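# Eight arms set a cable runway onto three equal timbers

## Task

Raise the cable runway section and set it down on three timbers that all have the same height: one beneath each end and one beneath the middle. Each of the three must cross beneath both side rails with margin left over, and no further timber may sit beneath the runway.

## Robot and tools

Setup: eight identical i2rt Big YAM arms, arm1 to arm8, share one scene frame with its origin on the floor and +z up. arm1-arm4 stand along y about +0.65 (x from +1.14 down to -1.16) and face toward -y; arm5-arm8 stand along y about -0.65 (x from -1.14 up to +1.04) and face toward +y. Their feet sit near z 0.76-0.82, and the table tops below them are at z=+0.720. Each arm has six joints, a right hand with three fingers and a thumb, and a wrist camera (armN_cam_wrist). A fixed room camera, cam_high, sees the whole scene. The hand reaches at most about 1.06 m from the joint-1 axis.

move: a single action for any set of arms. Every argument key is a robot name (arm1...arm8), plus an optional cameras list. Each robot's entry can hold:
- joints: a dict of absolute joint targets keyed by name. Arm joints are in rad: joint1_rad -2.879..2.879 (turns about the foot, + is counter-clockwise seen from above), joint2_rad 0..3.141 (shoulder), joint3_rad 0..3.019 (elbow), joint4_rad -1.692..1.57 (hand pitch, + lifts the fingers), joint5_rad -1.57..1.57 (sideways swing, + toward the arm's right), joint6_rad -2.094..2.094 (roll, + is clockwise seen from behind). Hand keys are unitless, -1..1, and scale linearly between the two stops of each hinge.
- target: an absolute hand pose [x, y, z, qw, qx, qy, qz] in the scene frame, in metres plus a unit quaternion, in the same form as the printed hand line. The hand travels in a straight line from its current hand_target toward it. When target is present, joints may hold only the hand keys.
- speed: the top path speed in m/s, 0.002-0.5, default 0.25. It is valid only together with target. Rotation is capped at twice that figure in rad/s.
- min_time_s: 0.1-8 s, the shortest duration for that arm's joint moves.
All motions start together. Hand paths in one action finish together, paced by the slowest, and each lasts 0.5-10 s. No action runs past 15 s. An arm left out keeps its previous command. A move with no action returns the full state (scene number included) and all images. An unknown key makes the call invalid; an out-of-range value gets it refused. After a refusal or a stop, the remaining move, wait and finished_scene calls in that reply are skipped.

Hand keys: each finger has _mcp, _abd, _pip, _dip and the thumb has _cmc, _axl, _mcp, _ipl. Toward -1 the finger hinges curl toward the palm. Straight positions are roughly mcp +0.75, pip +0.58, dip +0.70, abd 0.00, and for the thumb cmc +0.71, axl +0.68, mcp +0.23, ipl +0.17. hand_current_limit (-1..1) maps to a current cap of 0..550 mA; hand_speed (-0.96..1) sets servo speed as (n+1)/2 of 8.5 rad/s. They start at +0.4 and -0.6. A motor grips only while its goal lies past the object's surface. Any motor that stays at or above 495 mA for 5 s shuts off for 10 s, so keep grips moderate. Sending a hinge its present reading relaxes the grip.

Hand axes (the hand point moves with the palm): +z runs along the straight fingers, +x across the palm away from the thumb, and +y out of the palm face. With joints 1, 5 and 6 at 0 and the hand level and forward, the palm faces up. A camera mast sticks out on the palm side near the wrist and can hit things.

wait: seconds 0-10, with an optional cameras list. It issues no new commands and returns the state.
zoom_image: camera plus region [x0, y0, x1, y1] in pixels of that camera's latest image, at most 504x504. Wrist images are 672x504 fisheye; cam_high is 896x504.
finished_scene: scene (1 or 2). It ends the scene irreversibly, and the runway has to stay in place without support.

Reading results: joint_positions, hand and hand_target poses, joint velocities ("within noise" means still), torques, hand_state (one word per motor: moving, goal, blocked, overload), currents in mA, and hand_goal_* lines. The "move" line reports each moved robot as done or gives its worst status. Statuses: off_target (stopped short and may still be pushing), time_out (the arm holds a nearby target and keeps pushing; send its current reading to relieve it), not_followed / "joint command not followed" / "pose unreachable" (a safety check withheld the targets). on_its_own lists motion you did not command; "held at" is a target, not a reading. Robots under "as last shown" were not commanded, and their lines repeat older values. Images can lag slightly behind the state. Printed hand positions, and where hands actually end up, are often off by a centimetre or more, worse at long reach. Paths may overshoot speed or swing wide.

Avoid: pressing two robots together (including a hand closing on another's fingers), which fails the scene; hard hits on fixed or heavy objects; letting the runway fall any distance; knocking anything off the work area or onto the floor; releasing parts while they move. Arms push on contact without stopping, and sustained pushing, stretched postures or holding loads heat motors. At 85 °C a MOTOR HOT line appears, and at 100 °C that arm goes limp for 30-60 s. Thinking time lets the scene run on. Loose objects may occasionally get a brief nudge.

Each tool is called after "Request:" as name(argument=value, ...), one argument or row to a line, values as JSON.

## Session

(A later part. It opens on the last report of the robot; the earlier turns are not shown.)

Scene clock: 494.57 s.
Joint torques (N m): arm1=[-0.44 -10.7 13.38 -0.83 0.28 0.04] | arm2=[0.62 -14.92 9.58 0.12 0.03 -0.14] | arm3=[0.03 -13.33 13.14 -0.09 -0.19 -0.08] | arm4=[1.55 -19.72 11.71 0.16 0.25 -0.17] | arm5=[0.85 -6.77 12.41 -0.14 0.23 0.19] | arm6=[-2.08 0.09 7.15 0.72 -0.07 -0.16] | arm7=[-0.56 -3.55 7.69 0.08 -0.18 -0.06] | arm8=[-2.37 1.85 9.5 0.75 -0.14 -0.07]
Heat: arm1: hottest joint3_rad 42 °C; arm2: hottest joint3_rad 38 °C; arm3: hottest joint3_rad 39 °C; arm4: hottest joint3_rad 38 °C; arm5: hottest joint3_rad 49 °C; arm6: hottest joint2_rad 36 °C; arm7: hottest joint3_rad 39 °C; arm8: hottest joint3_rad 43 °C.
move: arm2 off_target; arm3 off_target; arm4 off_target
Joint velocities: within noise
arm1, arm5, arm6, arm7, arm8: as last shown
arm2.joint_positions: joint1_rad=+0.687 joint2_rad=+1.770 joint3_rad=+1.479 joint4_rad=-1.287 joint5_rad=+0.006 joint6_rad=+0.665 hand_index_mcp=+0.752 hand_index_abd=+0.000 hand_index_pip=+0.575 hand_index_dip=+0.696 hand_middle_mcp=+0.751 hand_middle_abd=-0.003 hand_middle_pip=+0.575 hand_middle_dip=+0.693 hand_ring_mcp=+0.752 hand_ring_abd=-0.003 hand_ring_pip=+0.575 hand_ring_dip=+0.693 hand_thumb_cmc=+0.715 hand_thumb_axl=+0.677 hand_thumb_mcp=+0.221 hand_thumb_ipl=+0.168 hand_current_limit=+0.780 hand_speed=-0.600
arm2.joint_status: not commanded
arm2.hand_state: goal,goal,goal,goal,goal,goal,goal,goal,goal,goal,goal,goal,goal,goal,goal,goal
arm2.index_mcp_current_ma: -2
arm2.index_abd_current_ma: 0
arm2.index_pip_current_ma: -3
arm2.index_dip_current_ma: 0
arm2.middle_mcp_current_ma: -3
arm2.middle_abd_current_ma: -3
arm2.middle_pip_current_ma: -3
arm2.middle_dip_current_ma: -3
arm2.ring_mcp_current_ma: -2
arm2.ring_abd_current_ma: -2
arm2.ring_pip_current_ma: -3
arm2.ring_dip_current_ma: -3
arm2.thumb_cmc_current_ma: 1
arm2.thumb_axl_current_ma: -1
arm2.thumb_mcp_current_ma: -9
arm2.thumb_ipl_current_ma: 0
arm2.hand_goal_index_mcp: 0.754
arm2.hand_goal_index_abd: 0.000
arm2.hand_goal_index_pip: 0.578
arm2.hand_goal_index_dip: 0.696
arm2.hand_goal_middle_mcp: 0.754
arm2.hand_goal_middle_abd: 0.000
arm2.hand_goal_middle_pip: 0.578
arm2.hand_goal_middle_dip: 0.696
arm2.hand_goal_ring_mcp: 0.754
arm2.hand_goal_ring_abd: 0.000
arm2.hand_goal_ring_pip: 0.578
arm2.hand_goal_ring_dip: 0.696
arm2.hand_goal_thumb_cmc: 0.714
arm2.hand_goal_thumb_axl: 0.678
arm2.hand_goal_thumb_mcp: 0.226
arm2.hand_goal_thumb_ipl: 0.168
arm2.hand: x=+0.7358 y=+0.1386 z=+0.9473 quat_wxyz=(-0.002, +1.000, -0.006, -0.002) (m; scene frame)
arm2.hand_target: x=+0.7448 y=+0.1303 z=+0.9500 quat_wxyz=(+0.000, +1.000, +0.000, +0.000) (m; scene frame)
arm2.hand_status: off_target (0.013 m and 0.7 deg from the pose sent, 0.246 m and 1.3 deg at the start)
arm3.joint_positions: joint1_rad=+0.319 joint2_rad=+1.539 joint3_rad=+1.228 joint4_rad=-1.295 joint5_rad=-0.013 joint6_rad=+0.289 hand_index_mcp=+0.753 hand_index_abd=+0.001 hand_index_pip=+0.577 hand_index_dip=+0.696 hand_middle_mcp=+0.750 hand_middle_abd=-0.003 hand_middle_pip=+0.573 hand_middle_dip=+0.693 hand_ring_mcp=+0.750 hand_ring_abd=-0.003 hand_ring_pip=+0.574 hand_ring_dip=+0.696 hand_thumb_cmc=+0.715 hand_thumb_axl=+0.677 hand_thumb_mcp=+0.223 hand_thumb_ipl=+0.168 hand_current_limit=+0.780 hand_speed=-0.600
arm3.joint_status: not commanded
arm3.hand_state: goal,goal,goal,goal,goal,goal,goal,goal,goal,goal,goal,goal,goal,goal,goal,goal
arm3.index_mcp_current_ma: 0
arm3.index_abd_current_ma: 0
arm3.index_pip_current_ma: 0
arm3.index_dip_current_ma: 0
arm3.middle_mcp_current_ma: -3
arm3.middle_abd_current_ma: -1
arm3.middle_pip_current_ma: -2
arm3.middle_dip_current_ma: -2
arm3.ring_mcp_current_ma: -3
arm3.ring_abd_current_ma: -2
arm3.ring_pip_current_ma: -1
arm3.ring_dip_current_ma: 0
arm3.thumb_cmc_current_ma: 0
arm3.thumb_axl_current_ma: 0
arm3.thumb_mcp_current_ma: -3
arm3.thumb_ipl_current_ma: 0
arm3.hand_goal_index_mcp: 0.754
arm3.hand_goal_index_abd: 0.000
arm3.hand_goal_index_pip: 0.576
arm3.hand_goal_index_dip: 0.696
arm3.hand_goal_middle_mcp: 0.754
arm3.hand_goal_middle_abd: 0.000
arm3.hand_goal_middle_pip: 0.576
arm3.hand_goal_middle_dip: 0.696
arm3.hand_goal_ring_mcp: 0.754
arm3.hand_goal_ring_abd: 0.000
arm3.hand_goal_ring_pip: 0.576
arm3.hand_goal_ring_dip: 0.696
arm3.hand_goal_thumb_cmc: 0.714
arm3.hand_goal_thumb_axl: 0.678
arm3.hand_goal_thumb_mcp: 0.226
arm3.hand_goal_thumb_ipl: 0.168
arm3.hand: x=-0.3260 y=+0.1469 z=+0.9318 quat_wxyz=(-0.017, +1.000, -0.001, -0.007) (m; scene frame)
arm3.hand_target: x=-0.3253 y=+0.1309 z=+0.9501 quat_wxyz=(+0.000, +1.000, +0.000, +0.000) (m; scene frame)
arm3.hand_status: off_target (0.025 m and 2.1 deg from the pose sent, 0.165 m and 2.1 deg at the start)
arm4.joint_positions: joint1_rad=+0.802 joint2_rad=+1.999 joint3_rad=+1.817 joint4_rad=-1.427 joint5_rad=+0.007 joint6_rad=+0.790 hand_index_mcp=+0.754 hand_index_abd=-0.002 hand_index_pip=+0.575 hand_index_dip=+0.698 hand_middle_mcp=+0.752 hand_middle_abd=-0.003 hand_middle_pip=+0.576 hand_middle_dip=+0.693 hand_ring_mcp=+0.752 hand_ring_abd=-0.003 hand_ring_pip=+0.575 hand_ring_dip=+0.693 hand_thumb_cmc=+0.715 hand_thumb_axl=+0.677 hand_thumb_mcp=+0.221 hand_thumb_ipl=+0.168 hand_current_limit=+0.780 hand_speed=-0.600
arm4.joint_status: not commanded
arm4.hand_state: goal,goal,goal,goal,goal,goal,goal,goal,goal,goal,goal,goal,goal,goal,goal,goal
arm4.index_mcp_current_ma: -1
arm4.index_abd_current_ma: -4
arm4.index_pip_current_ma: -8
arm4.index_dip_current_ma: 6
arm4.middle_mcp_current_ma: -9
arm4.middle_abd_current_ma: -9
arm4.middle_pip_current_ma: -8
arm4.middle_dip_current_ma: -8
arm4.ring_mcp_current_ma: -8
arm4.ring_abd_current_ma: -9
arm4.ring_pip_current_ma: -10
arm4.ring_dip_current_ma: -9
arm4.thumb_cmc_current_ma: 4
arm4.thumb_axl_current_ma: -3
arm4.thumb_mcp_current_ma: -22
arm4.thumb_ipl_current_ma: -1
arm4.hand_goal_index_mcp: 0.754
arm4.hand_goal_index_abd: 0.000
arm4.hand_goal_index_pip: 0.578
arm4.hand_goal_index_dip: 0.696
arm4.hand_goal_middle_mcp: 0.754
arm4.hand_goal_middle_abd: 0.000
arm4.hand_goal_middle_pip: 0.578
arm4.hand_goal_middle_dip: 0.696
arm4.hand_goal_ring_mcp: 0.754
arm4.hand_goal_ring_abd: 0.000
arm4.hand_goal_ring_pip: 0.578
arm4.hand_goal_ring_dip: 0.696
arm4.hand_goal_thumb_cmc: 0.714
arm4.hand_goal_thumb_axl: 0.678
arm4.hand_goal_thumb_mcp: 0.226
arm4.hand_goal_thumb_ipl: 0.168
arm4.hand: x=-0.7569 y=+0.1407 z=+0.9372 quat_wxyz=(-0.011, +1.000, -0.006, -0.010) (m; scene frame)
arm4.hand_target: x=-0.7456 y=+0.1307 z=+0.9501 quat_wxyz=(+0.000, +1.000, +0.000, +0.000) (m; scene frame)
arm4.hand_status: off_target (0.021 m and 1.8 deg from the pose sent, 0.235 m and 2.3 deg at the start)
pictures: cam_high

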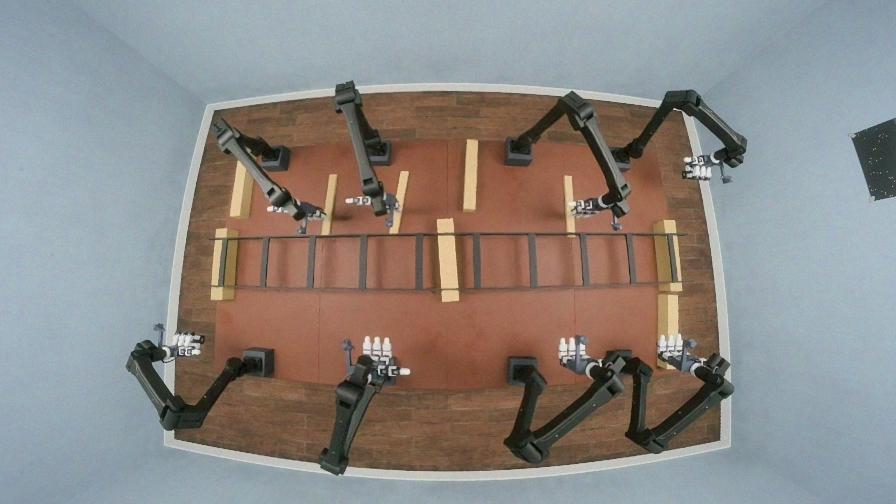

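Request:
move(
  arm4={"target":[-0.747,0.13,0.88,0,1,0,0],"speed":0.12},
  arm3={"target":[-0.322,0.13,0.88,0,1,0,0],"speed":0.12},
  arm2={"target":[0.733,0.13,0.88,0,1,0,0],"speed":0.12},
  cameras=["cam_high"],
)

Request:
zoom_image(
  camera="cam_high",
  region=[270, 130, 470, 260],
)

Request:
zoom_image(
  camera="cam_high",
  region=[500, 150, 680, 260],
)

Scene clock: 497.57 s.
Joint torques (N m): arm1=[-0.5 -10.58 13.37 -0.81 0.28 0.03] | arm2=[-0.15 -15.5 6.63 0.85 0.03 -0.13] | arm3=[1.14 -13.92 8.75 0.32 -0.1 0.01] | arm4=[1.26 -20.84 8.28 0.81 0.24 -0.18] | arm5=[1.03 -6.89 12.41 -0.2 0.23 0.19] | arm6=[-2.14 0.15 7.15 0.72 -0.07 -0.16] | arm7=[-0.56 -3.55 7.69 0.06 -0.18 -0.06] | arm8=[-2.37 1.85 9.48 0.73 -0.14 -0.07]
Heat: arm1: hottest joint3_rad 42 °C; arm2: hottest joint3_rad 38 °C; arm3: hottest joint3_rad 39 °C; arm4: hottest joint3_rad 38 °C; arm5: hottest joint3_rad 49 °C; arm6: hottest joint2_rad 36 °C; arm7: hottest joint3_rad 39 °C; arm8: hottest joint3_rad 43 °C.
move: arm2 done; arm3 done; arm4 done
Joint velocities: within noise
arm1, arm5, arm6, arm7, arm8: as last shown
arm2.joint_positions: joint1_rad=+0.679 joint2_rad=+1.822 joint3_rad=+1.387 joint4_rad=-1.134 joint5_rad=+0.006 joint6_rad=+0.646 hand_index_mcp=+0.752 hand_index_abd=+0.000 hand_index_pip=+0.575 hand_index_dip=+0.696 hand_middle_mcp=+0.751 hand_middle_abd=-0.003 hand_middle_pip=+0.575 hand_middle_dip=+0.693 hand_ring_mcp=+0.752 hand_ring_abd=-0.003 hand_ring_pip=+0.575 hand_ring_dip=+0.693 hand_thumb_cmc=+0.715 hand_thumb_axl=+0.677 hand_thumb_mcp=+0.221 hand_thumb_ipl=+0.168 hand_current_limit=+0.780 hand_speed=-0.600
arm2.joint_status: not commanded
arm2.hand_state: goal,goal,goal,goal,goal,goal,goal,goal,goal,goal,goal,goal,goal,goal,goal,goal
arm2.index_mcp_current_ma: -2
arm2.index_abd_current_ma: 0
arm2.index_pip_current_ma: -3
arm2.index_dip_current_ma: 0
arm2.middle_mcp_current_ma: -3
arm2.middle_abd_current_ma: -3
arm2.middle_pip_current_ma: -3
arm2.middle_dip_current_ma: -3
arm2.ring_mcp_current_ma: -2
arm2.ring_abd_current_ma: -2
arm2.ring_pip_current_ma: -3
arm2.ring_dip_current_ma: -3
arm2.thumb_cmc_current_ma: 1
arm2.thumb_axl_current_ma: -1
arm2.thumb_mcp_current_ma: -9
arm2.thumb_ipl_current_ma: 0
arm2.hand_goal_index_mcp: 0.754
arm2.hand_goal_index_abd: 0.000
arm2.hand_goal_index_pip: 0.578
arm2.hand_goal_index_dip: 0.696
arm2.hand_goal_middle_mcp: 0.754
arm2.hand_goal_middle_abd: 0.000
arm2.hand_goal_middle_pip: 0.578
arm2.hand_goal_middle_dip: 0.696
arm2.hand_goal_ring_mcp: 0.754
arm2.hand_goal_ring_abd: 0.000
arm2.hand_goal_ring_pip: 0.578
arm2.hand_goal_ring_dip: 0.696
arm2.hand_goal_thumb_cmc: 0.714
arm2.hand_goal_thumb_axl: 0.678
arm2.hand_goal_thumb_mcp: 0.226
arm2.hand_goal_thumb_ipl: 0.168
arm2.hand: x=+0.7343 y=+0.1348 z=+0.8884 quat_wxyz=(+0.002, +1.000, -0.001, +0.001) (m; scene frame)
arm2.hand_target: x=+0.7330 y=+0.1302 z=+0.8802 quat_wxyz=(+0.000, +1.000, +0.000, +0.000) (m; scene frame)
arm2.hand_status: done (0.010 m and 0.3 deg from the pose sent, 0.068 m and 0.7 deg at the start)
arm3.joint_positions: joint1_rad=+0.319 joint2_rad=+1.615 joint3_rad=+1.159 joint4_rad=-1.129 joint5_rad=-0.014 joint6_rad=+0.288 hand_index_mcp=+0.753 hand_index_abd=+0.001 hand_index_pip=+0.577 hand_index_dip=+0.696 hand_middle_mcp=+0.750 hand_middle_abd=-0.003 hand_middle_pip=+0.573 hand_middle_dip=+0.693 hand_ring_mcp=+0.750 hand_ring_abd=-0.003 hand_ring_pip=+0.574 hand_ring_dip=+0.696 hand_thumb_cmc=+0.715 hand_thumb_axl=+0.677 hand_thumb_mcp=+0.223 hand_thumb_ipl=+0.168 hand_current_limit=+0.780 hand_speed=-0.600
arm3.joint_status: not commanded
arm3.hand_state: goal,goal,goal,goal,goal,goal,goal,goal,goal,goal,goal,goal,goal,goal,goal,goal
arm3.index_mcp_current_ma: 0
arm3.index_abd_current_ma: 0
arm3.index_pip_current_ma: 0
arm3.index_dip_current_ma: 0
arm3.middle_mcp_current_ma: -3
arm3.middle_abd_current_ma: -1
arm3.middle_pip_current_ma: -2
arm3.middle_dip_current_ma: -2
arm3.ring_mcp_current_ma: -3
arm3.ring_abd_current_ma: -2
arm3.ring_pip_current_ma: -1
arm3.ring_dip_current_ma: 0
arm3.thumb_cmc_current_ma: 0
arm3.thumb_axl_current_ma: 0
arm3.thumb_mcp_current_ma: -3
arm3.thumb_ipl_current_ma: 0
arm3.hand_goal_index_mcp: 0.754
arm3.hand_goal_index_abd: 0.000
arm3.hand_goal_index_pip: 0.576
arm3.hand_goal_index_dip: 0.696
arm3.hand_goal_middle_mcp: 0.754
arm3.hand_goal_middle_abd: 0.000
arm3.hand_goal_middle_pip: 0.576
arm3.hand_goal_middle_dip: 0.696
arm3.hand_goal_ring_mcp: 0.754
arm3.hand_goal_ring_abd: 0.000
arm3.hand_goal_ring_pip: 0.576
arm3.hand_goal_ring_dip: 0.696
arm3.hand_goal_thumb_cmc: 0.714
arm3.hand_goal_thumb_axl: 0.678
arm3.hand_goal_thumb_mcp: 0.226
arm3.hand_goal_thumb_ipl: 0.168
arm3.hand: x=-0.3231 y=+0.1339 z=+0.8769 quat_wxyz=(-0.007, +1.000, +0.000, -0.004) (m; scene frame)
arm3.hand_target: x=-0.3219 y=+0.1300 z=+0.8800 quat_wxyz=(+0.000, +1.000, +0.000, +0.000) (m; scene frame)
arm3.hand_status: done (0.005 m and 0.9 deg from the pose sent, 0.055 m and 2.1 deg at the start)
arm4.joint_positions: joint1_rad=+0.802 joint2_rad=+2.050 joint3_rad=+1.741 joint4_rad=-1.283 joint5_rad=+0.007 joint6_rad=+0.787 hand_index_mcp=+0.754 hand_index_abd=-0.002 hand_index_pip=+0.575 hand_index_dip=+0.698 hand_middle_mcp=+0.752 hand_middle_abd=-0.003 hand_middle_pip=+0.576 hand_middle_dip=+0.693 hand_ring_mcp=+0.752 hand_ring_abd=-0.003 hand_ring_pip=+0.575 hand_ring_dip=+0.693 hand_thumb_cmc=+0.715 hand_thumb_axl=+0.677 hand_thumb_mcp=+0.221 hand_thumb_ipl=+0.168 hand_current_limit=+0.780 hand_speed=-0.600
arm4.joint_status: not commanded
arm4.hand_state: goal,goal,goal,goal,goal,goal,goal,goal,goal,goal,goal,goal,goal,goal,goal,goal
arm4.index_mcp_current_ma: -1
arm4.index_abd_current_ma: -4
arm4.index_pip_current_ma: -8
arm4.index_dip_current_ma: 6
arm4.middle_mcp_current_ma: -9
arm4.middle_abd_current_ma: -9
arm4.middle_pip_current_ma: -8
arm4.middle_dip_current_ma: -8
arm4.ring_mcp_current_ma: -8
arm4.ring_abd_current_ma: -9
arm4.ring_pip_current_ma: -10
arm4.ring_dip_current_ma: -9
arm4.thumb_cmc_current_ma: 4
arm4.thumb_axl_current_ma: -3
arm4.thumb_mcp_current_ma: -22
arm4.thumb_ipl_current_ma: -1
arm4.hand_goal_index_mcp: 0.754
arm4.hand_goal_index_abd: 0.000
arm4.hand_goal_index_pip: 0.578
arm4.hand_goal_index_dip: 0.696
arm4.hand_goal_middle_mcp: 0.754
arm4.hand_goal_middle_abd: 0.000
arm4.hand_goal_middle_pip: 0.578
arm4.hand_goal_middle_dip: 0.696
arm4.hand_goal_ring_mcp: 0.754
arm4.hand_goal_ring_abd: 0.000
arm4.hand_goal_ring_pip: 0.578
arm4.hand_goal_ring_dip: 0.696
arm4.hand_goal_thumb_cmc: 0.714
arm4.hand_goal_thumb_axl: 0.678
arm4.hand_goal_thumb_mcp: 0.226
arm4.hand_goal_thumb_ipl: 0.168
arm4.hand: x=-0.7503 y=+0.1348 z=+0.8793 quat_wxyz=(-0.005, +1.000, -0.004, -0.004) (m; scene frame)
arm4.hand_target: x=-0.7471 y=+0.1301 z=+0.8801 quat_wxyz=(+0.000, +1.000, +0.000, +0.000) (m; scene frame)
arm4.hand_status: done (0.006 m and 0.9 deg from the pose sent, 0.059 m and 1.8 deg at the start)
pictures: cam_high

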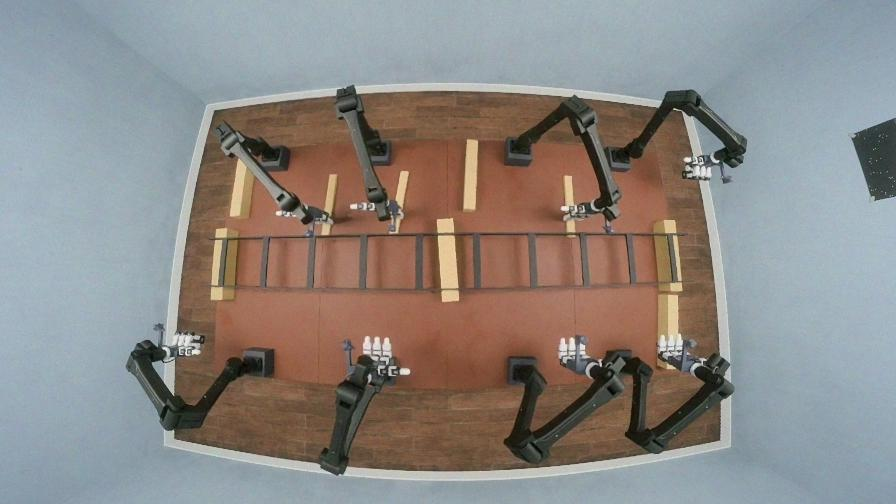

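Scaled by 2.520 from the camera's 896x504 image, which has a finer 1280x720 frame.

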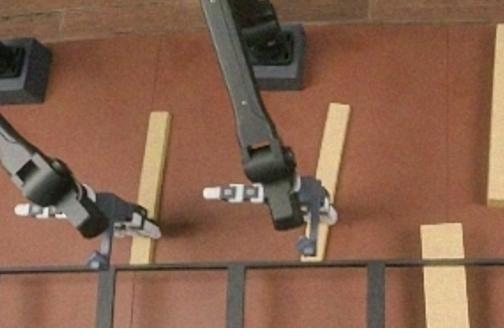

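Scaled by 2.800 from the camera's 896x504 image, which has a finer 1280x720 frame.

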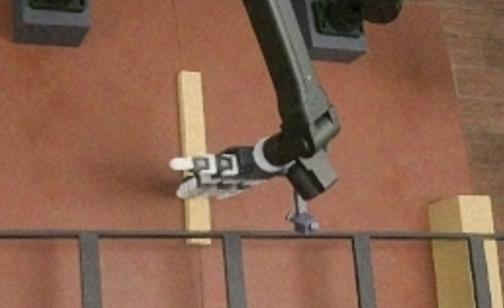

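Request:
move(
  arm4={"target":[-0.747,0.13,0.84,0,1,0,0],"speed":0.06},
  arm3={"target":[-0.322,0.13,0.84,0,1,0,0],"speed":0.06},
  arm2={"target":[0.733,0.13,0.84,0,1,0,0],"speed":0.06},
)

Request:
move(
  arm4={"target":[-0.74,0.26,0.84,0,1,0,0],"speed":0.07},
  arm3={"target":[-0.305,0.25,0.84,0,1,0,0],"speed":0.07},
  arm2={"target":[0.73,0.275,0.84,0,1,0,0],"speed":0.07},
  cameras=["cam_high"],
)

Request:
zoom_image(
  camera="cam_high",
  region=[270, 130, 470, 260],
)

Request:
zoom_image(
  camera="cam_high",
  region=[500, 150, 680, 260],
)

Scene clock: 500.50 s.
Joint torques (N m): arm1=[-0.56 -10.52 13.35 -0.81 0.28 0.04] | arm2=[-0.15 -13.22 5.14 1.31 0.02 -0.14] | arm3=[0.67 -10.75 6.26 1.1 -0.09 0.03] | arm4=[1.2 -18.61 6.76 1.21 0.23 -0.18] | arm5=[1.03 -6.77 12.36 -0.16 0.21 0.2] | arm6=[-2.08 0.15 7.13 0.69 -0.08 -0.16] | arm7=[-0.5 -3.49 7.69 0.08 -0.18 -0.06] | arm8=[-2.43 1.85 9.47 0.75 -0.14 -0.08]
Heat: arm1: hottest joint3_rad 42 °C; arm2: hottest joint3_rad 38 °C; arm3: hottest joint3_rad 39 °C; arm4: hottest joint3_rad 38 °C; arm5: hottest joint3_rad 49 °C; arm6: hottest joint2_rad 36 °C; arm7: hottest joint3_rad 39 °C; arm8: hottest joint3_rad 43 °C.
move: arm2 off_target; arm3 off_target; arm4 off_target
Joint velocities: within noise
arm1, arm5: as last shown
arm2.joint_positions: joint1_rad=+0.679 joint2_rad=+1.837 joint3_rad=+1.359 joint4_rad=-1.051 joint5_rad=+0.006 joint6_rad=+0.645 hand_index_mcp=+0.752 hand_index_abd=+0.000 hand_index_pip=+0.575 hand_index_dip=+0.696 hand_middle_mcp=+0.767 hand_middle_abd=+0.016 hand_middle_pip=+0.587 hand_middle_dip=+0.699 hand_ring_mcp=+0.752 hand_ring_abd=-0.003 hand_ring_pip=+0.575 hand_ring_dip=+0.693 hand_thumb_cmc=+0.715 hand_thumb_axl=+0.677 hand_thumb_mcp=+0.221 hand_thumb_ipl=+0.168 hand_current_limit=+0.780 hand_speed=-0.600
arm2.joint_status: not commanded
arm2.hand_state: goal,goal,goal,goal,goal,goal,goal,goal,goal,goal,goal,goal,goal,goal,goal,goal
arm2.index_mcp_current_ma: -2
arm2.index_abd_current_ma: 0
arm2.index_pip_current_ma: -3
arm2.index_dip_current_ma: 0
arm2.middle_mcp_current_ma: 24
arm2.middle_abd_current_ma: 26
arm2.middle_pip_current_ma: 14
arm2.middle_dip_current_ma: 4
arm2.ring_mcp_current_ma: -2
arm2.ring_abd_current_ma: -2
arm2.ring_pip_current_ma: -3
arm2.ring_dip_current_ma: -3
arm2.thumb_cmc_current_ma: 1
arm2.thumb_axl_current_ma: -1
arm2.thumb_mcp_current_ma: -9
arm2.thumb_ipl_current_ma: 0
arm2.hand_goal_index_mcp: 0.754
arm2.hand_goal_index_abd: 0.000
arm2.hand_goal_index_pip: 0.578
arm2.hand_goal_index_dip: 0.696
arm2.hand_goal_middle_mcp: 0.754
arm2.hand_goal_middle_abd: 0.000
arm2.hand_goal_middle_pip: 0.578
arm2.hand_goal_middle_dip: 0.696
arm2.hand_goal_ring_mcp: 0.754
arm2.hand_goal_ring_abd: 0.000
arm2.hand_goal_ring_pip: 0.578
arm2.hand_goal_ring_dip: 0.696
arm2.hand_goal_thumb_cmc: 0.714
arm2.hand_goal_thumb_axl: 0.678
arm2.hand_goal_thumb_mcp: 0.226
arm2.hand_goal_thumb_ipl: 0.168
arm2.hand: x=+0.7388 y=+0.1286 z=+0.8736 quat_wxyz=(+0.018, +1.000, -0.001, +0.013) (m; scene frame)
arm2.hand_target: x=+0.7321 y=+0.1314 z=+0.8412 quat_wxyz=(+0.000, +1.000, +0.000, +0.000) (m; scene frame)
arm2.hand_status: off_target (0.034 m and 2.5 deg from the pose sent, 0.048 m and 0.3 deg at the start)
arm3.joint_positions: joint1_rad=+0.319 joint2_rad=+1.626 joint3_rad=+1.132 joint4_rad=-1.040 joint5_rad=-0.014 joint6_rad=+0.288 hand_index_mcp=+0.753 hand_index_abd=+0.001 hand_index_pip=+0.577 hand_index_dip=+0.696 hand_middle_mcp=+0.790 hand_middle_abd=+0.016 hand_middle_pip=+0.599 hand_middle_dip=+0.710 hand_ring_mcp=+0.750 hand_ring_abd=-0.003 hand_ring_pip=+0.574 hand_ring_dip=+0.696 hand_thumb_cmc=+0.715 hand_thumb_axl=+0.677 hand_thumb_mcp=+0.223 hand_thumb_ipl=+0.168 hand_current_limit=+0.780 hand_speed=-0.600
arm3.joint_status: not commanded
arm3.hand_state: goal,goal,goal,goal,blocked,goal,blocked,goal,goal,goal,goal,goal,goal,goal,goal,goal
arm3.index_mcp_current_ma: 0
arm3.index_abd_current_ma: 0
arm3.index_pip_current_ma: 0
arm3.index_dip_current_ma: 0
arm3.middle_mcp_current_ma: 77
arm3.middle_abd_current_ma: 19
arm3.middle_pip_current_ma: 36
arm3.middle_dip_current_ma: 19
arm3.ring_mcp_current_ma: -3
arm3.ring_abd_current_ma: -2
arm3.ring_pip_current_ma: -1
arm3.ring_dip_current_ma: 0
arm3.thumb_cmc_current_ma: 0
arm3.thumb_axl_current_ma: 0
arm3.thumb_mcp_current_ma: -4
arm3.thumb_ipl_current_ma: 0
arm3.hand_goal_index_mcp: 0.754
arm3.hand_goal_index_abd: 0.000
arm3.hand_goal_index_pip: 0.576
arm3.hand_goal_index_dip: 0.696
arm3.hand_goal_middle_mcp: 0.754
arm3.hand_goal_middle_abd: 0.000
arm3.hand_goal_middle_pip: 0.576
arm3.hand_goal_middle_dip: 0.696
arm3.hand_goal_ring_mcp: 0.754
arm3.hand_goal_ring_abd: 0.000
arm3.hand_goal_ring_pip: 0.576
arm3.hand_goal_ring_dip: 0.696
arm3.hand_goal_thumb_cmc: 0.714
arm3.hand_goal_thumb_axl: 0.678
arm3.hand_goal_thumb_mcp: 0.226
arm3.hand_goal_thumb_ipl: 0.168
arm3.hand: x=-0.3205 y=+0.1245 z=+0.8667 quat_wxyz=(+0.017, +1.000, +0.000, +0.003) (m; scene frame)
arm3.hand_target: x=-0.3222 y=+0.1311 z=+0.8409 quat_wxyz=(+0.000, +1.000, +0.000, +0.000) (m; scene frame)
arm3.hand_status: off_target (0.027 m and 2.0 deg from the pose sent, 0.037 m and 0.9 deg at the start)
arm4.joint_positions: joint1_rad=+0.802 joint2_rad=+2.056 joint3_rad=+1.709 joint4_rad=-1.206 joint5_rad=+0.007 joint6_rad=+0.787 hand_index_mcp=+0.754 hand_index_abd=-0.002 hand_index_pip=+0.575 hand_index_dip=+0.698 hand_middle_mcp=+0.760 hand_middle_abd=+0.016 hand_middle_pip=+0.582 hand_middle_dip=+0.697 hand_ring_mcp=+0.752 hand_ring_abd=-0.003 hand_ring_pip=+0.575 hand_ring_dip=+0.693 hand_thumb_cmc=+0.715 hand_thumb_axl=+0.677 hand_thumb_mcp=+0.221 hand_thumb_ipl=+0.168 hand_current_limit=+0.780 hand_speed=-0.600
arm4.joint_status: not commanded
arm4.hand_state: goal,goal,goal,goal,goal,goal,goal,goal,goal,goal,goal,goal,goal,goal,goal,goal
arm4.index_mcp_current_ma: -1
arm4.index_abd_current_ma: -4
arm4.index_pip_current_ma: -8
arm4.index_dip_current_ma: 6
arm4.middle_mcp_current_ma: 25
arm4.middle_abd_current_ma: 54
arm4.middle_pip_current_ma: 13
arm4.middle_dip_current_ma: 4
arm4.ring_mcp_current_ma: -8
arm4.ring_abd_current_ma: -9
arm4.ring_pip_current_ma: -10
arm4.ring_dip_current_ma: -9
arm4.thumb_cmc_current_ma: 4
arm4.thumb_axl_current_ma: -3
arm4.thumb_mcp_current_ma: -22
arm4.thumb_ipl_current_ma: -1
arm4.hand_goal_index_mcp: 0.754
arm4.hand_goal_index_abd: 0.000
arm4.hand_goal_index_pip: 0.578
arm4.hand_goal_index_dip: 0.696
arm4.hand_goal_middle_mcp: 0.754
arm4.hand_goal_middle_abd: 0.000
arm4.hand_goal_middle_pip: 0.578
arm4.hand_goal_middle_dip: 0.696
arm4.hand_goal_ring_mcp: 0.754
arm4.hand_goal_ring_abd: 0.000
arm4.hand_goal_ring_pip: 0.578
arm4.hand_goal_ring_dip: 0.696
arm4.hand_goal_thumb_cmc: 0.714
arm4.hand_goal_thumb_axl: 0.678
arm4.hand_goal_thumb_mcp: 0.226
arm4.hand_goal_thumb_ipl: 0.168
arm4.hand: x=-0.7452 y=+0.1298 z=+0.8656 quat_wxyz=(+0.009, +1.000, -0.004, +0.009) (m; scene frame)
arm4.hand_target: x=-0.7476 y=+0.1306 z=+0.8406 quat_wxyz=(+0.000, +1.000, +0.000, +0.000) (m; scene frame)
arm4.hand_status: off_target (0.026 m and 1.6 deg from the pose sent, 0.040 m and 0.9 deg at the start)
arm6.joint_positions: joint1_rad=-0.343 joint2_rad=+0.631 joint3_rad=+0.909 joint4_rad=-1.700 joint5_rad=-0.002 joint6_rad=-0.344 hand_index_mcp=+0.755 hand_index_abd=-0.001 hand_index_pip=-0.680 hand_index_dip=+0.698 hand_middle_mcp=+0.755 hand_middle_abd=+0.000 hand_middle_pip=-0.680 hand_middle_dip=+0.698 hand_ring_mcp=+0.755 hand_ring_abd=+0.001 hand_ring_pip=-0.680 hand_ring_dip=+0.698 hand_thumb_cmc=+0.715 hand_thumb_axl=+0.677 hand_thumb_mcp=+0.223 hand_thumb_ipl=+0.168 hand_current_limit=+0.780 hand_speed=-0.600
arm6.joint_status: not commanded
arm6.hand_state: goal,goal,goal,goal,goal,goal,goal,goal,goal,goal,goal,goal,goal,goal,goal,goal
arm6.index_mcp_current_ma: 1
arm6.index_abd_current_ma: -1
arm6.index_pip_current_ma: 0
arm6.index_dip_current_ma: -4
arm6.middle_mcp_current_ma: 1
arm6.middle_abd_current_ma: 0
arm6.middle_pip_current_ma: 0
arm6.middle_dip_current_ma: -3
arm6.ring_mcp_current_ma: 2
arm6.ring_abd_current_ma: 1
arm6.ring_pip_current_ma: 0
arm6.ring_dip_current_ma: -4
arm6.thumb_cmc_current_ma: 1
arm6.thumb_axl_current_ma: -1
arm6.thumb_mcp_current_ma: -8
arm6.thumb_ipl_current_ma: 0
arm6.hand_goal_index_mcp: 0.754
arm6.hand_goal_index_abd: 0.000
arm6.hand_goal_index_pip: -0.680
arm6.hand_goal_index_dip: 0.700
arm6.hand_goal_middle_mcp: 0.754
arm6.hand_goal_middle_abd: 0.000
arm6.hand_goal_middle_pip: -0.680
arm6.hand_goal_middle_dip: 0.700
arm6.hand_goal_ring_mcp: 0.754
arm6.hand_goal_ring_abd: 0.000
arm6.hand_goal_ring_pip: -0.680
arm6.hand_goal_ring_dip: 0.700
arm6.hand_goal_thumb_cmc: 0.714
arm6.hand_goal_thumb_axl: 0.678
arm6.hand_goal_thumb_mcp: 0.226
arm6.hand_goal_thumb_ipl: 0.168
arm6.hand: x=-0.3015 y=-0.4167 z=+1.0550 quat_wxyz=(+0.025, -0.002, +0.997, +0.070) (m; scene frame)
arm6.hand_target: x=-0.2998 y=-0.4192 z=+1.0492 quat_wxyz=(+0.021, +0.000, +0.998, +0.062) (m; scene frame)
arm6.hand_status: not commanded
arm7.joint_positions: joint1_rad=-0.808 joint2_rad=+0.894 joint3_rad=+1.018 joint4_rad=-1.694 joint5_rad=-0.009 joint6_rad=-0.850 hand_index_mcp=+0.754 hand_index_abd=+0.000 hand_index_pip=-0.680 hand_index_dip=+0.698 hand_middle_mcp=+0.754 hand_middle_abd=+0.000 hand_middle_pip=-0.680 hand_middle_dip=+0.697 hand_ring_mcp=+0.754 hand_ring_abd=-0.002 hand_ring_pip=-0.680 hand_ring_dip=+0.697 hand_thumb_cmc=+0.713 hand_thumb_axl=+0.677 hand_thumb_mcp=+0.222 hand_thumb_ipl=+0.168 hand_current_limit=+0.780 hand_speed=-0.600
arm7.joint_status: not commanded
arm7.hand_state: goal,goal,goal,goal,goal,goal,goal,goal,goal,goal,goal,goal,goal,goal,goal,goal
arm7.index_mcp_current_ma: 0
arm7.index_abd_current_ma: 0
arm7.index_pip_current_ma: 0
arm7.index_dip_current_ma: -4
arm7.middle_mcp_current_ma: 0
arm7.middle_abd_current_ma: 0
arm7.middle_pip_current_ma: 0
arm7.middle_dip_current_ma: -5
arm7.ring_mcp_current_ma: 0
arm7.ring_abd_current_ma: -3
arm7.ring_pip_current_ma: 0
arm7.ring_dip_current_ma: -5
arm7.thumb_cmc_current_ma: -1
arm7.thumb_axl_current_ma: -1
arm7.thumb_mcp_current_ma: -11
arm7.thumb_ipl_current_ma: -1
arm7.hand_goal_index_mcp: 0.754
arm7.hand_goal_index_abd: 0.000
arm7.hand_goal_index_pip: -0.680
arm7.hand_goal_index_dip: 0.700
arm7.hand_goal_middle_mcp: 0.754
arm7.hand_goal_middle_abd: 0.000
arm7.hand_goal_middle_pip: -0.680
arm7.hand_goal_middle_dip: 0.700
arm7.hand_goal_ring_mcp: 0.754
arm7.hand_goal_ring_abd: 0.000
arm7.hand_goal_ring_pip: -0.680
arm7.hand_goal_ring_dip: 0.700
arm7.hand_goal_thumb_cmc: 0.714
arm7.hand_goal_thumb_axl: 0.678
arm7.hand_goal_thumb_mcp: 0.226
arm7.hand_goal_thumb_ipl: 0.168
arm7.hand: x=+0.6019 y=-0.4180 z=+1.0488 quat_wxyz=(+0.003, +0.003, +1.000, +0.000) (m; scene frame)
arm7.hand_target: x=+0.5999 y=-0.4200 z=+1.0499 quat_wxyz=(+0.000, +0.000, +1.000, +0.000) (m; scene frame)
arm7.hand_status: not commanded
arm8.joint_positions: joint1_rad=-0.642 joint2_rad=+0.539 joint3_rad=+0.888 joint4_rad=-1.689 joint5_rad=-0.014 joint6_rad=-0.660 hand_index_mcp=+0.755 hand_index_abd=-0.003 hand_index_pip=-0.680 hand_index_dip=+0.698 hand_middle_mcp=+0.755 hand_middle_abd=-0.003 hand_middle_pip=-0.680 hand_middle_dip=+0.698 hand_ring_mcp=+0.755 hand_ring_abd=-0.003 hand_ring_pip=-0.680 hand_ring_dip=+0.698 hand_thumb_cmc=+0.716 hand_thumb_axl=+0.677 hand_thumb_mcp=+0.221 hand_thumb_ipl=+0.168 hand_current_limit=+0.780 hand_speed=-0.600
arm8.joint_status: not commanded
arm8.hand_state: goal,goal,goal,goal,goal,goal,goal,goal,goal,goal,goal,goal,goal,goal,goal,goal
arm8.index_mcp_current_ma: 2
arm8.index_abd_current_ma: -4
arm8.index_pip_current_ma: 0
arm8.index_dip_current_ma: -4
arm8.middle_mcp_current_ma: 2
arm8.middle_abd_current_ma: -4
arm8.middle_pip_current_ma: 0
arm8.middle_dip_current_ma: -4
arm8.ring_mcp_current_ma: 2
arm8.ring_abd_current_ma: -4
arm8.ring_pip_current_ma: 0
arm8.ring_dip_current_ma: -3
arm8.thumb_cmc_current_ma: 3
arm8.thumb_axl_current_ma: -1
arm8.thumb_mcp_current_ma: -13
arm8.thumb_ipl_current_ma: 0
arm8.hand_goal_index_mcp: 0.754
arm8.hand_goal_index_abd: 0.000
arm8.hand_goal_index_pip: -0.680
arm8.hand_goal_index_dip: 0.700
arm8.hand_goal_middle_mcp: 0.754
arm8.hand_goal_middle_abd: 0.000
arm8.hand_goal_middle_pip: -0.680
arm8.hand_goal_middle_dip: 0.700
arm8.hand_goal_ring_mcp: 0.754
arm8.hand_goal_ring_abd: 0.000
arm8.hand_goal_ring_pip: -0.680
arm8.hand_goal_ring_dip: 0.700
arm8.hand_goal_thumb_cmc: 0.714
arm8.hand_goal_thumb_axl: 0.678
arm8.hand_goal_thumb_mcp: 0.226
arm8.hand_goal_thumb_ipl: 0.168
arm8.hand: x=+1.1494 y=-0.4482 z=+1.0528 quat_wxyz=(+0.062, -0.006, +0.994, +0.093) (m; scene frame)
arm8.hand_target: x=+1.1505 y=-0.4492 z=+1.0493 quat_wxyz=(+0.057, -0.006, +0.995, +0.087) (m; scene frame)
arm8.hand_status: not commanded
pictures: none

Scene clock: 503.17 s.
Joint torques (N m): arm1=[-0.38 -10.7 13.37 -0.8 0.28 0.04] | arm2=[1.73 -11.11 3.7 0.32 -0.54 0.04] | arm3=[1.9 -7.65 5.35 -0.21 -0.38 0.09] | arm4=[2.73 -16.67 5.41 0.47 -0.36 0.02] | arm5=[0.73 -7.06 12.44 -0.16 0.22 0.2] | arm6=[-2.08 0.09 7.13 0.69 -0.08 -0.16] | arm7=[-0.5 -3.55 7.68 0.08 -0.17 -0.06] | arm8=[-2.43 1.9 9.47 0.73 -0.14 -0.07]
Heat: arm1: hottest joint3_rad 42 °C; arm2: hottest joint3_rad 38 °C; arm3: hottest joint3_rad 38 °C; arm4: hottest joint3_rad 38 °C; arm5: hottest joint3_rad 49 °C; arm6: hottest joint2_rad 36 °C; arm7: hottest joint3_rad 39 °C; arm8: hottest joint3_rad 43 °C.
move: arm2 off_target; arm3 off_target; arm4 off_target
Joint velocities: within noise
arm1, arm5, arm6, arm7, arm8: as last shown
arm2.joint_positions: joint1_rad=+0.854 joint2_rad=+1.618 joint3_rad=+1.026 joint4_rad=-0.915 joint5_rad=+0.024 joint6_rad=+0.826 hand_index_mcp=+0.752 hand_index_abd=+0.000 hand_index_pip=+0.575 hand_index_dip=+0.696 hand_middle_mcp=+0.658 hand_middle_abd=+0.001 hand_middle_pip=+0.509 hand_middle_dip=+0.662 hand_ring_mcp=+0.752 hand_ring_abd=-0.003 hand_ring_pip=+0.575 hand_ring_dip=+0.693 hand_thumb_cmc=+0.715 hand_thumb_axl=+0.677 hand_thumb_mcp=+0.221 hand_thumb_ipl=+0.168 hand_current_limit=+0.780 hand_speed=-0.600
arm2.joint_status: not commanded
arm2.hand_state: goal,goal,goal,goal,blocked,goal,blocked,blocked,goal,goal,goal,goal,goal,goal,goal,goal
arm2.index_mcp_current_ma: -2
arm2.index_abd_current_ma: 0
arm2.index_pip_current_ma: -3
arm2.index_dip_current_ma: 0
arm2.middle_mcp_current_ma: -345
arm2.middle_abd_current_ma: 0
arm2.middle_pip_current_ma: -207
arm2.middle_dip_current_ma: -81
arm2.ring_mcp_current_ma: -2
arm2.ring_abd_current_ma: -2
arm2.ring_pip_current_ma: -3
arm2.ring_dip_current_ma: -3
arm2.thumb_cmc_current_ma: 1
arm2.thumb_axl_current_ma: -1
arm2.thumb_mcp_current_ma: -9
arm2.thumb_ipl_current_ma: 0
arm2.hand_goal_index_mcp: 0.754
arm2.hand_goal_index_abd: 0.000
arm2.hand_goal_index_pip: 0.578
arm2.hand_goal_index_dip: 0.696
arm2.hand_goal_middle_mcp: 0.754
arm2.hand_goal_middle_abd: 0.000
arm2.hand_goal_middle_pip: 0.578
arm2.hand_goal_middle_dip: 0.696
arm2.hand_goal_ring_mcp: 0.754
arm2.hand_goal_ring_abd: 0.000
arm2.hand_goal_ring_pip: 0.578
arm2.hand_goal_ring_dip: 0.696
arm2.hand_goal_thumb_cmc: 0.714
arm2.hand_goal_thumb_axl: 0.678
arm2.hand_goal_thumb_mcp: 0.226
arm2.hand_goal_thumb_ipl: 0.168
arm2.hand: x=+0.7361 y=+0.2546 z=+0.8660 quat_wxyz=(+0.030, +0.999, -0.004, +0.018) (m; scene frame)
arm2.hand_target: x=+0.7291 y=+0.2749 z=+0.8412 quat_wxyz=(+0.000, +1.000, +0.000, +0.000) (m; scene frame)
arm2.hand_status: off_target (0.034 m and 4.0 deg from the pose sent, 0.150 m and 2.5 deg at the start)
arm3.joint_positions: joint1_rad=+0.444 joint2_rad=+1.381 joint3_rad=+0.843 joint4_rad=-0.960 joint5_rad=-0.006 joint6_rad=+0.422 hand_index_mcp=+0.753 hand_index_abd=+0.001 hand_index_pip=+0.577 hand_index_dip=+0.696 hand_middle_mcp=+0.666 hand_middle_abd=+0.009 hand_middle_pip=+0.523 hand_middle_dip=+0.660 hand_ring_mcp=+0.751 hand_ring_abd=-0.003 hand_ring_pip=+0.574 hand_ring_dip=+0.696 hand_thumb_cmc=+0.715 hand_thumb_axl=+0.677 hand_thumb_mcp=+0.223 hand_thumb_ipl=+0.168 hand_current_limit=+0.780 hand_speed=-0.600
arm3.joint_status: not commanded
arm3.hand_state: goal,goal,goal,goal,blocked,goal,blocked,blocked,goal,goal,goal,goal,goal,goal,goal,goal
arm3.index_mcp_current_ma: 0
arm3.index_abd_current_ma: 0
arm3.index_pip_current_ma: 0
arm3.index_dip_current_ma: 0
arm3.middle_mcp_current_ma: -273
arm3.middle_abd_current_ma: 9
arm3.middle_pip_current_ma: -121
arm3.middle_dip_current_ma: -72
arm3.ring_mcp_current_ma: -3
arm3.ring_abd_current_ma: -2
arm3.ring_pip_current_ma: -1
arm3.ring_dip_current_ma: 0
arm3.thumb_cmc_current_ma: 0
arm3.thumb_axl_current_ma: 0
arm3.thumb_mcp_current_ma: -4
arm3.thumb_ipl_current_ma: 0
arm3.hand_goal_index_mcp: 0.754
arm3.hand_goal_index_abd: 0.000
arm3.hand_goal_index_pip: 0.576
arm3.hand_goal_index_dip: 0.696
arm3.hand_goal_middle_mcp: 0.754
arm3.hand_goal_middle_abd: 0.000
arm3.hand_goal_middle_pip: 0.576
arm3.hand_goal_middle_dip: 0.696
arm3.hand_goal_ring_mcp: 0.754
arm3.hand_goal_ring_abd: 0.000
arm3.hand_goal_ring_pip: 0.576
arm3.hand_goal_ring_dip: 0.696
arm3.hand_goal_thumb_cmc: 0.714
arm3.hand_goal_thumb_axl: 0.678
arm3.hand_goal_thumb_mcp: 0.226
arm3.hand_goal_thumb_ipl: 0.168
arm3.hand: x=-0.3063 y=+0.2286 z=+0.8648 quat_wxyz=(+0.034, +0.999, -0.004, +0.009) (m; scene frame)
arm3.hand_target: x=-0.3059 y=+0.2502 z=+0.8412 quat_wxyz=(+0.000, +1.000, +0.000, -0.001) (m; scene frame)
arm3.hand_status: off_target (0.033 m and 4.1 deg from the pose sent, 0.129 m and 2.0 deg at the start)
arm4.joint_positions: joint1_rad=+0.958 joint2_rad=+1.882 joint3_rad=+1.419 joint4_rad=-1.066 joint5_rad=+0.020 joint6_rad=+0.942 hand_index_mcp=+0.754 hand_index_abd=-0.002 hand_index_pip=+0.575 hand_index_dip=+0.698 hand_middle_mcp=+0.692 hand_middle_abd=+0.000 hand_middle_pip=+0.539 hand_middle_dip=+0.673 hand_ring_mcp=+0.752 hand_ring_abd=-0.003 hand_ring_pip=+0.575 hand_ring_dip=+0.693 hand_thumb_cmc=+0.715 hand_thumb_axl=+0.677 hand_thumb_mcp=+0.221 hand_thumb_ipl=+0.168 hand_current_limit=+0.780 hand_speed=-0.600
arm4.joint_status: not commanded
arm4.hand_state: goal,goal,goal,goal,blocked,goal,blocked,blocked,goal,goal,goal,goal,goal,goal,goal,goal
arm4.index_mcp_current_ma: -1
arm4.index_abd_current_ma: -4
arm4.index_pip_current_ma: -8
arm4.index_dip_current_ma: 6
arm4.middle_mcp_current_ma: -287
arm4.middle_abd_current_ma: 1
arm4.middle_pip_current_ma: -162
arm4.middle_dip_current_ma: -94
arm4.ring_mcp_current_ma: -8
arm4.ring_abd_current_ma: -9
arm4.ring_pip_current_ma: -10
arm4.ring_dip_current_ma: -9
arm4.thumb_cmc_current_ma: 4
arm4.thumb_axl_current_ma: -3
arm4.thumb_mcp_current_ma: -22
arm4.thumb_ipl_current_ma: -1
arm4.hand_goal_index_mcp: 0.754
arm4.hand_goal_index_abd: 0.000
arm4.hand_goal_index_pip: 0.578
arm4.hand_goal_index_dip: 0.696
arm4.hand_goal_middle_mcp: 0.754
arm4.hand_goal_middle_abd: 0.000
arm4.hand_goal_middle_pip: 0.578
arm4.hand_goal_middle_dip: 0.696
arm4.hand_goal_ring_mcp: 0.754
arm4.hand_goal_ring_abd: 0.000
arm4.hand_goal_ring_pip: 0.578
arm4.hand_goal_ring_dip: 0.696
arm4.hand_goal_thumb_cmc: 0.714
arm4.hand_goal_thumb_axl: 0.678
arm4.hand_goal_thumb_mcp: 0.226
arm4.hand_goal_thumb_ipl: 0.168
arm4.hand: x=-0.7376 y=+0.2413 z=+0.8631 quat_wxyz=(+0.021, +1.000, -0.004, +0.016) (m; scene frame)
arm4.hand_target: x=-0.7407 y=+0.2599 z=+0.8408 quat_wxyz=(+0.000, +1.000, +0.000, +0.000) (m; scene frame)
arm4.hand_status: off_target (0.030 m and 3.0 deg from the pose sent, 0.133 m and 1.6 deg at the start)
pictures: cam_high

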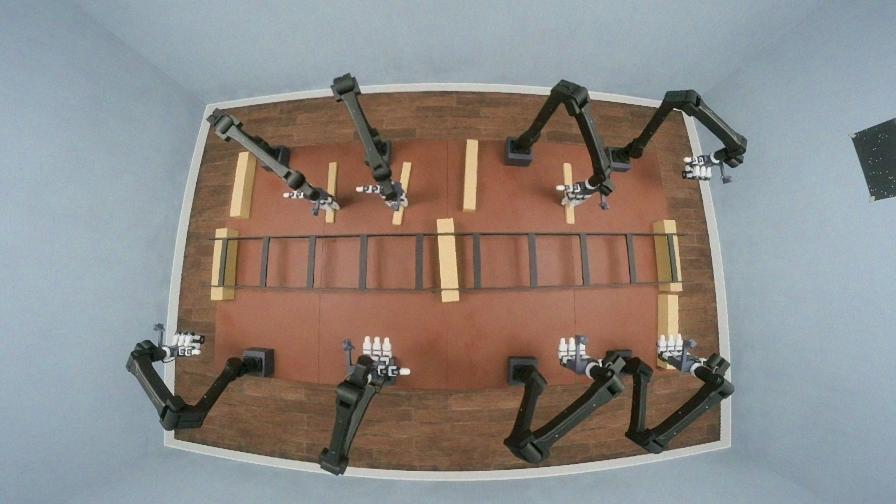

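Scaled by 2.520 from the camera's 896x504 image, which has a finer 1280x720 frame.

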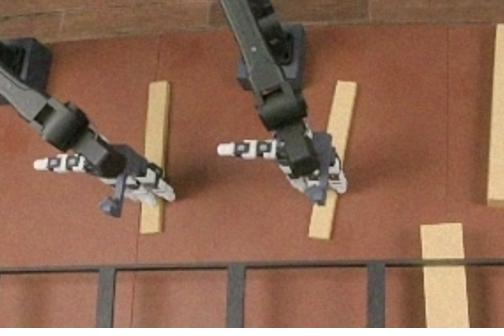

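Scaled by 2.800 from the camera's 896x504 image, which has a finer 1280x720 frame.

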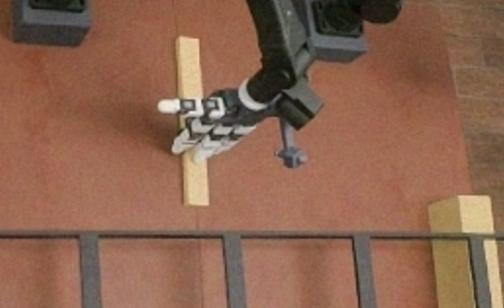

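Request:
move(
  arm4={"target":[-0.74,0.25,1.0,0,1,0,0],"speed":0.1},
  arm3={"target":[-0.305,0.24,1.0,0,1,0,0],"speed":0.1},
  arm2={"target":[0.73,0.265,1.0,0,1,0,0],"speed":0.1},
  cameras=["cam_high"],
)

Request:
zoom_image(
  camera="cam_high",
  region=[200, 130, 450, 310],
)

Request:
zoom_image(
  camera="cam_high",
  region=[440, 130, 690, 310],
)

Scene clock: 506.33 s.
Joint torques (N m): arm1=[-0.44 -10.58 13.38 -0.8 0.28 0.04] | arm2=[0.38 -13.16 9.4 0.06 0 -0.1] | arm3=[1.49 -9.93 13.57 -0.06 -0.14 -0.06] | arm4=[1.67 -19.31 11.41 0.09 0.13 -0.09] | arm5=[0.91 -7 12.34 -0.2 0.2 0.19] | arm6=[-2.08 0.09 7.15 0.7 -0.07 -0.16] | arm7=[-0.5 -3.55 7.71 0.08 -0.18 -0.06] | arm8=[-2.43 1.79 9.48 0.72 -0.14 -0.07]
Heat: arm1: hottest joint3_rad 42 °C; arm2: hottest joint3_rad 38 °C; arm3: hottest joint3_rad 39 °C; arm4: hottest joint3_rad 38 °C; arm5: hottest joint3_rad 49 °C; arm6: hottest joint2_rad 36 °C; arm7: hottest joint3_rad 39 °C; arm8: hottest joint3_rad 43 °C.
move: arm2 off_target; arm3 off_target; arm4 off_target
Joint velocities: within noise
arm1, arm5, arm6, arm7, arm8: as last shown
arm2.joint_positions: joint1_rad=+0.856 joint2_rad=+1.492 joint3_rad=+1.228 joint4_rad=-1.346 joint5_rad=+0.006 joint6_rad=+0.826 hand_index_mcp=+0.752 hand_index_abd=+0.000 hand_index_pip=+0.575 hand_index_dip=+0.696 hand_middle_mcp=+0.749 hand_middle_abd=-0.004 hand_middle_pip=+0.574 hand_middle_dip=+0.693 hand_ring_mcp=+0.750 hand_ring_abd=-0.003 hand_ring_pip=+0.575 hand_ring_dip=+0.693 hand_thumb_cmc=+0.715 hand_thumb_axl=+0.677 hand_thumb_mcp=+0.221 hand_thumb_ipl=+0.168 hand_current_limit=+0.780 hand_speed=-0.600
arm2.joint_status: not commanded
arm2.hand_state: goal,goal,goal,goal,goal,goal,goal,goal,goal,goal,goal,goal,goal,goal,goal,goal
arm2.index_mcp_current_ma: -2
arm2.index_abd_current_ma: 0
arm2.index_pip_current_ma: -3
arm2.index_dip_current_ma: 0
arm2.middle_mcp_current_ma: -7
arm2.middle_abd_current_ma: -3
arm2.middle_pip_current_ma: -4
arm2.middle_dip_current_ma: -3
arm2.ring_mcp_current_ma: -6
arm2.ring_abd_current_ma: -3
arm2.ring_pip_current_ma: -4
arm2.ring_dip_current_ma: -3
arm2.thumb_cmc_current_ma: 1
arm2.thumb_axl_current_ma: -1
arm2.thumb_mcp_current_ma: -9
arm2.thumb_ipl_current_ma: 0
arm2.hand_goal_index_mcp: 0.754
arm2.hand_goal_index_abd: 0.000
arm2.hand_goal_index_pip: 0.578
arm2.hand_goal_index_dip: 0.696
arm2.hand_goal_middle_mcp: 0.754
arm2.hand_goal_middle_abd: 0.000
arm2.hand_goal_middle_pip: 0.578
arm2.hand_goal_middle_dip: 0.696
arm2.hand_goal_ring_mcp: 0.754
arm2.hand_goal_ring_abd: 0.000
arm2.hand_goal_ring_pip: 0.578
arm2.hand_goal_ring_dip: 0.696
arm2.hand_goal_thumb_cmc: 0.714
arm2.hand_goal_thumb_axl: 0.678
arm2.hand_goal_thumb_mcp: 0.226
arm2.hand_goal_thumb_ipl: 0.168
arm2.hand: x=+0.7227 y=+0.2720 z=+0.9814 quat_wxyz=(-0.012, +1.000, -0.002, -0.014) (m; scene frame)
arm2.hand_target: x=+0.7296 y=+0.2653 z=+1.0001 quat_wxyz=(+0.000, +1.000, +0.000, +0.000) (m; scene frame)
arm2.hand_status: off_target (0.021 m and 2.1 deg from the pose sent, 0.134 m and 4.0 deg at the start)
arm3.joint_positions: joint1_rad=+0.444 joint2_rad=+1.273 joint3_rad=+1.081 joint4_rad=-1.425 joint5_rad=-0.013 joint6_rad=+0.422 hand_index_mcp=+0.753 hand_index_abd=+0.001 hand_index_pip=+0.577 hand_index_dip=+0.696 hand_middle_mcp=+0.749 hand_middle_abd=+0.000 hand_middle_pip=+0.573 hand_middle_dip=+0.693 hand_ring_mcp=+0.751 hand_ring_abd=-0.003 hand_ring_pip=+0.574 hand_ring_dip=+0.696 hand_thumb_cmc=+0.715 hand_thumb_axl=+0.677 hand_thumb_mcp=+0.223 hand_thumb_ipl=+0.168 hand_current_limit=+0.780 hand_speed=-0.600
arm3.joint_status: not commanded
arm3.hand_state: goal,goal,goal,goal,goal,goal,goal,goal,goal,goal,goal,goal,goal,goal,goal,goal
arm3.index_mcp_current_ma: 0
arm3.index_abd_current_ma: 0
arm3.index_pip_current_ma: 0
arm3.index_dip_current_ma: 0
arm3.middle_mcp_current_ma: -4
arm3.middle_abd_current_ma: 0
arm3.middle_pip_current_ma: -2
arm3.middle_dip_current_ma: -2
arm3.ring_mcp_current_ma: -3
arm3.ring_abd_current_ma: -2
arm3.ring_pip_current_ma: -1
arm3.ring_dip_current_ma: 0
arm3.thumb_cmc_current_ma: 0
arm3.thumb_axl_current_ma: 0
arm3.thumb_mcp_current_ma: -4
arm3.thumb_ipl_current_ma: 0
arm3.hand_goal_index_mcp: 0.754
arm3.hand_goal_index_abd: 0.000
arm3.hand_goal_index_pip: 0.576
arm3.hand_goal_index_dip: 0.696
arm3.hand_goal_middle_mcp: 0.754
arm3.hand_goal_middle_abd: 0.000
arm3.hand_goal_middle_pip: 0.576
arm3.hand_goal_middle_dip: 0.696
arm3.hand_goal_ring_mcp: 0.754
arm3.hand_goal_ring_abd: 0.000
arm3.hand_goal_ring_pip: 0.576
arm3.hand_goal_ring_dip: 0.696
arm3.hand_goal_thumb_cmc: 0.714
arm3.hand_goal_thumb_axl: 0.678
arm3.hand_goal_thumb_mcp: 0.226
arm3.hand_goal_thumb_ipl: 0.168
arm3.hand: x=-0.3130 y=+0.2517 z=+0.9762 quat_wxyz=(-0.022, +1.000, -0.005, -0.012) (m; scene frame)
arm3.hand_target: x=-0.3055 y=+0.2409 z=+1.0000 quat_wxyz=(+0.000, +1.000, +0.000, +0.000) (m; scene frame)
arm3.hand_status: off_target (0.028 m and 2.9 deg from the pose sent, 0.136 m and 4.1 deg at the start)
arm4.joint_positions: joint1_rad=+0.960 joint2_rad=+1.804 joint3_rad=+1.617 joint4_rad=-1.450 joint5_rad=+0.008 joint6_rad=+0.942 hand_index_mcp=+0.754 hand_index_abd=-0.002 hand_index_pip=+0.575 hand_index_dip=+0.698 hand_middle_mcp=+0.750 hand_middle_abd=-0.003 hand_middle_pip=+0.575 hand_middle_dip=+0.693 hand_ring_mcp=+0.751 hand_ring_abd=-0.004 hand_ring_pip=+0.575 hand_ring_dip=+0.693 hand_thumb_cmc=+0.715 hand_thumb_axl=+0.677 hand_thumb_mcp=+0.221 hand_thumb_ipl=+0.168 hand_current_limit=+0.780 hand_speed=-0.600
arm4.joint_status: not commanded
arm4.hand_state: goal,goal,goal,goal,goal,goal,goal,goal,goal,goal,goal,goal,goal,goal,goal,goal
arm4.index_mcp_current_ma: -1
arm4.index_abd_current_ma: -4
arm4.index_pip_current_ma: -8
arm4.index_dip_current_ma: 6
arm4.middle_mcp_current_ma: -16
arm4.middle_abd_current_ma: -10
arm4.middle_pip_current_ma: -9
arm4.middle_dip_current_ma: -9
arm4.ring_mcp_current_ma: -9
arm4.ring_abd_current_ma: -10
arm4.ring_pip_current_ma: -10
arm4.ring_dip_current_ma: -9
arm4.thumb_cmc_current_ma: 4
arm4.thumb_axl_current_ma: -3
arm4.thumb_mcp_current_ma: -22
arm4.thumb_ipl_current_ma: -1
arm4.hand_goal_index_mcp: 0.754
arm4.hand_goal_index_abd: 0.000
arm4.hand_goal_index_pip: 0.578
arm4.hand_goal_index_dip: 0.696
arm4.hand_goal_middle_mcp: 0.754
arm4.hand_goal_middle_abd: 0.000
arm4.hand_goal_middle_pip: 0.578
arm4.hand_goal_middle_dip: 0.696
arm4.hand_goal_ring_mcp: 0.754
arm4.hand_goal_ring_abd: 0.000
arm4.hand_goal_ring_pip: 0.578
arm4.hand_goal_ring_dip: 0.696
arm4.hand_goal_thumb_cmc: 0.714
arm4.hand_goal_thumb_axl: 0.678
arm4.hand_goal_thumb_mcp: 0.226
arm4.hand_goal_thumb_ipl: 0.168
arm4.hand: x=-0.7524 y=+0.2559 z=+0.9717 quat_wxyz=(-0.016, +1.000, -0.002, -0.024) (m; scene frame)
arm4.hand_target: x=-0.7410 y=+0.2507 z=+1.0000 quat_wxyz=(+0.000, +1.000, +0.000, +0.000) (m; scene frame)
arm4.hand_status: off_target (0.031 m and 3.3 deg from the pose sent, 0.137 m and 3.0 deg at the start)
pictures: cam_high

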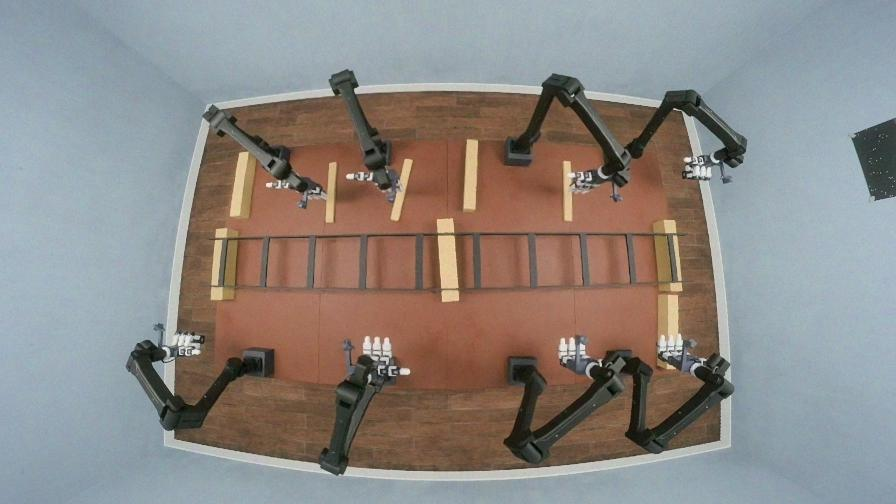

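Scaled by 2.016 from the camera's 896x504 image, which has a finer 1280x720 frame.

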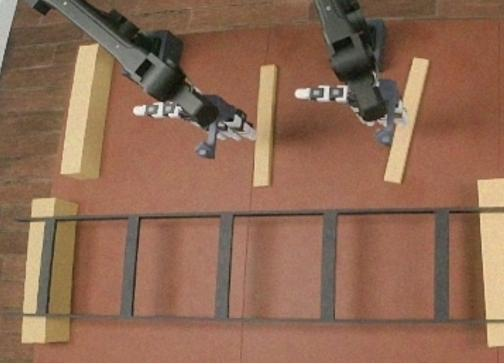

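Scaled by 2.016 from the camera's 896x504 image, which has a finer 1280x720 frame.

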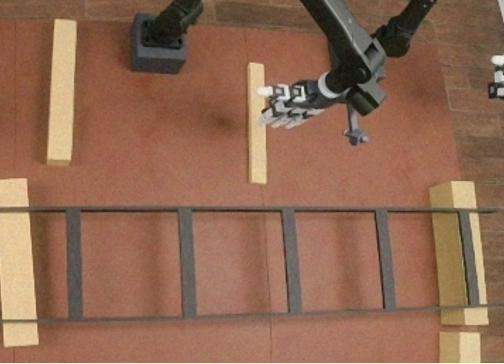

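Request:
finished_scene(
  scene=1,
)

The scene is finished: the task was done.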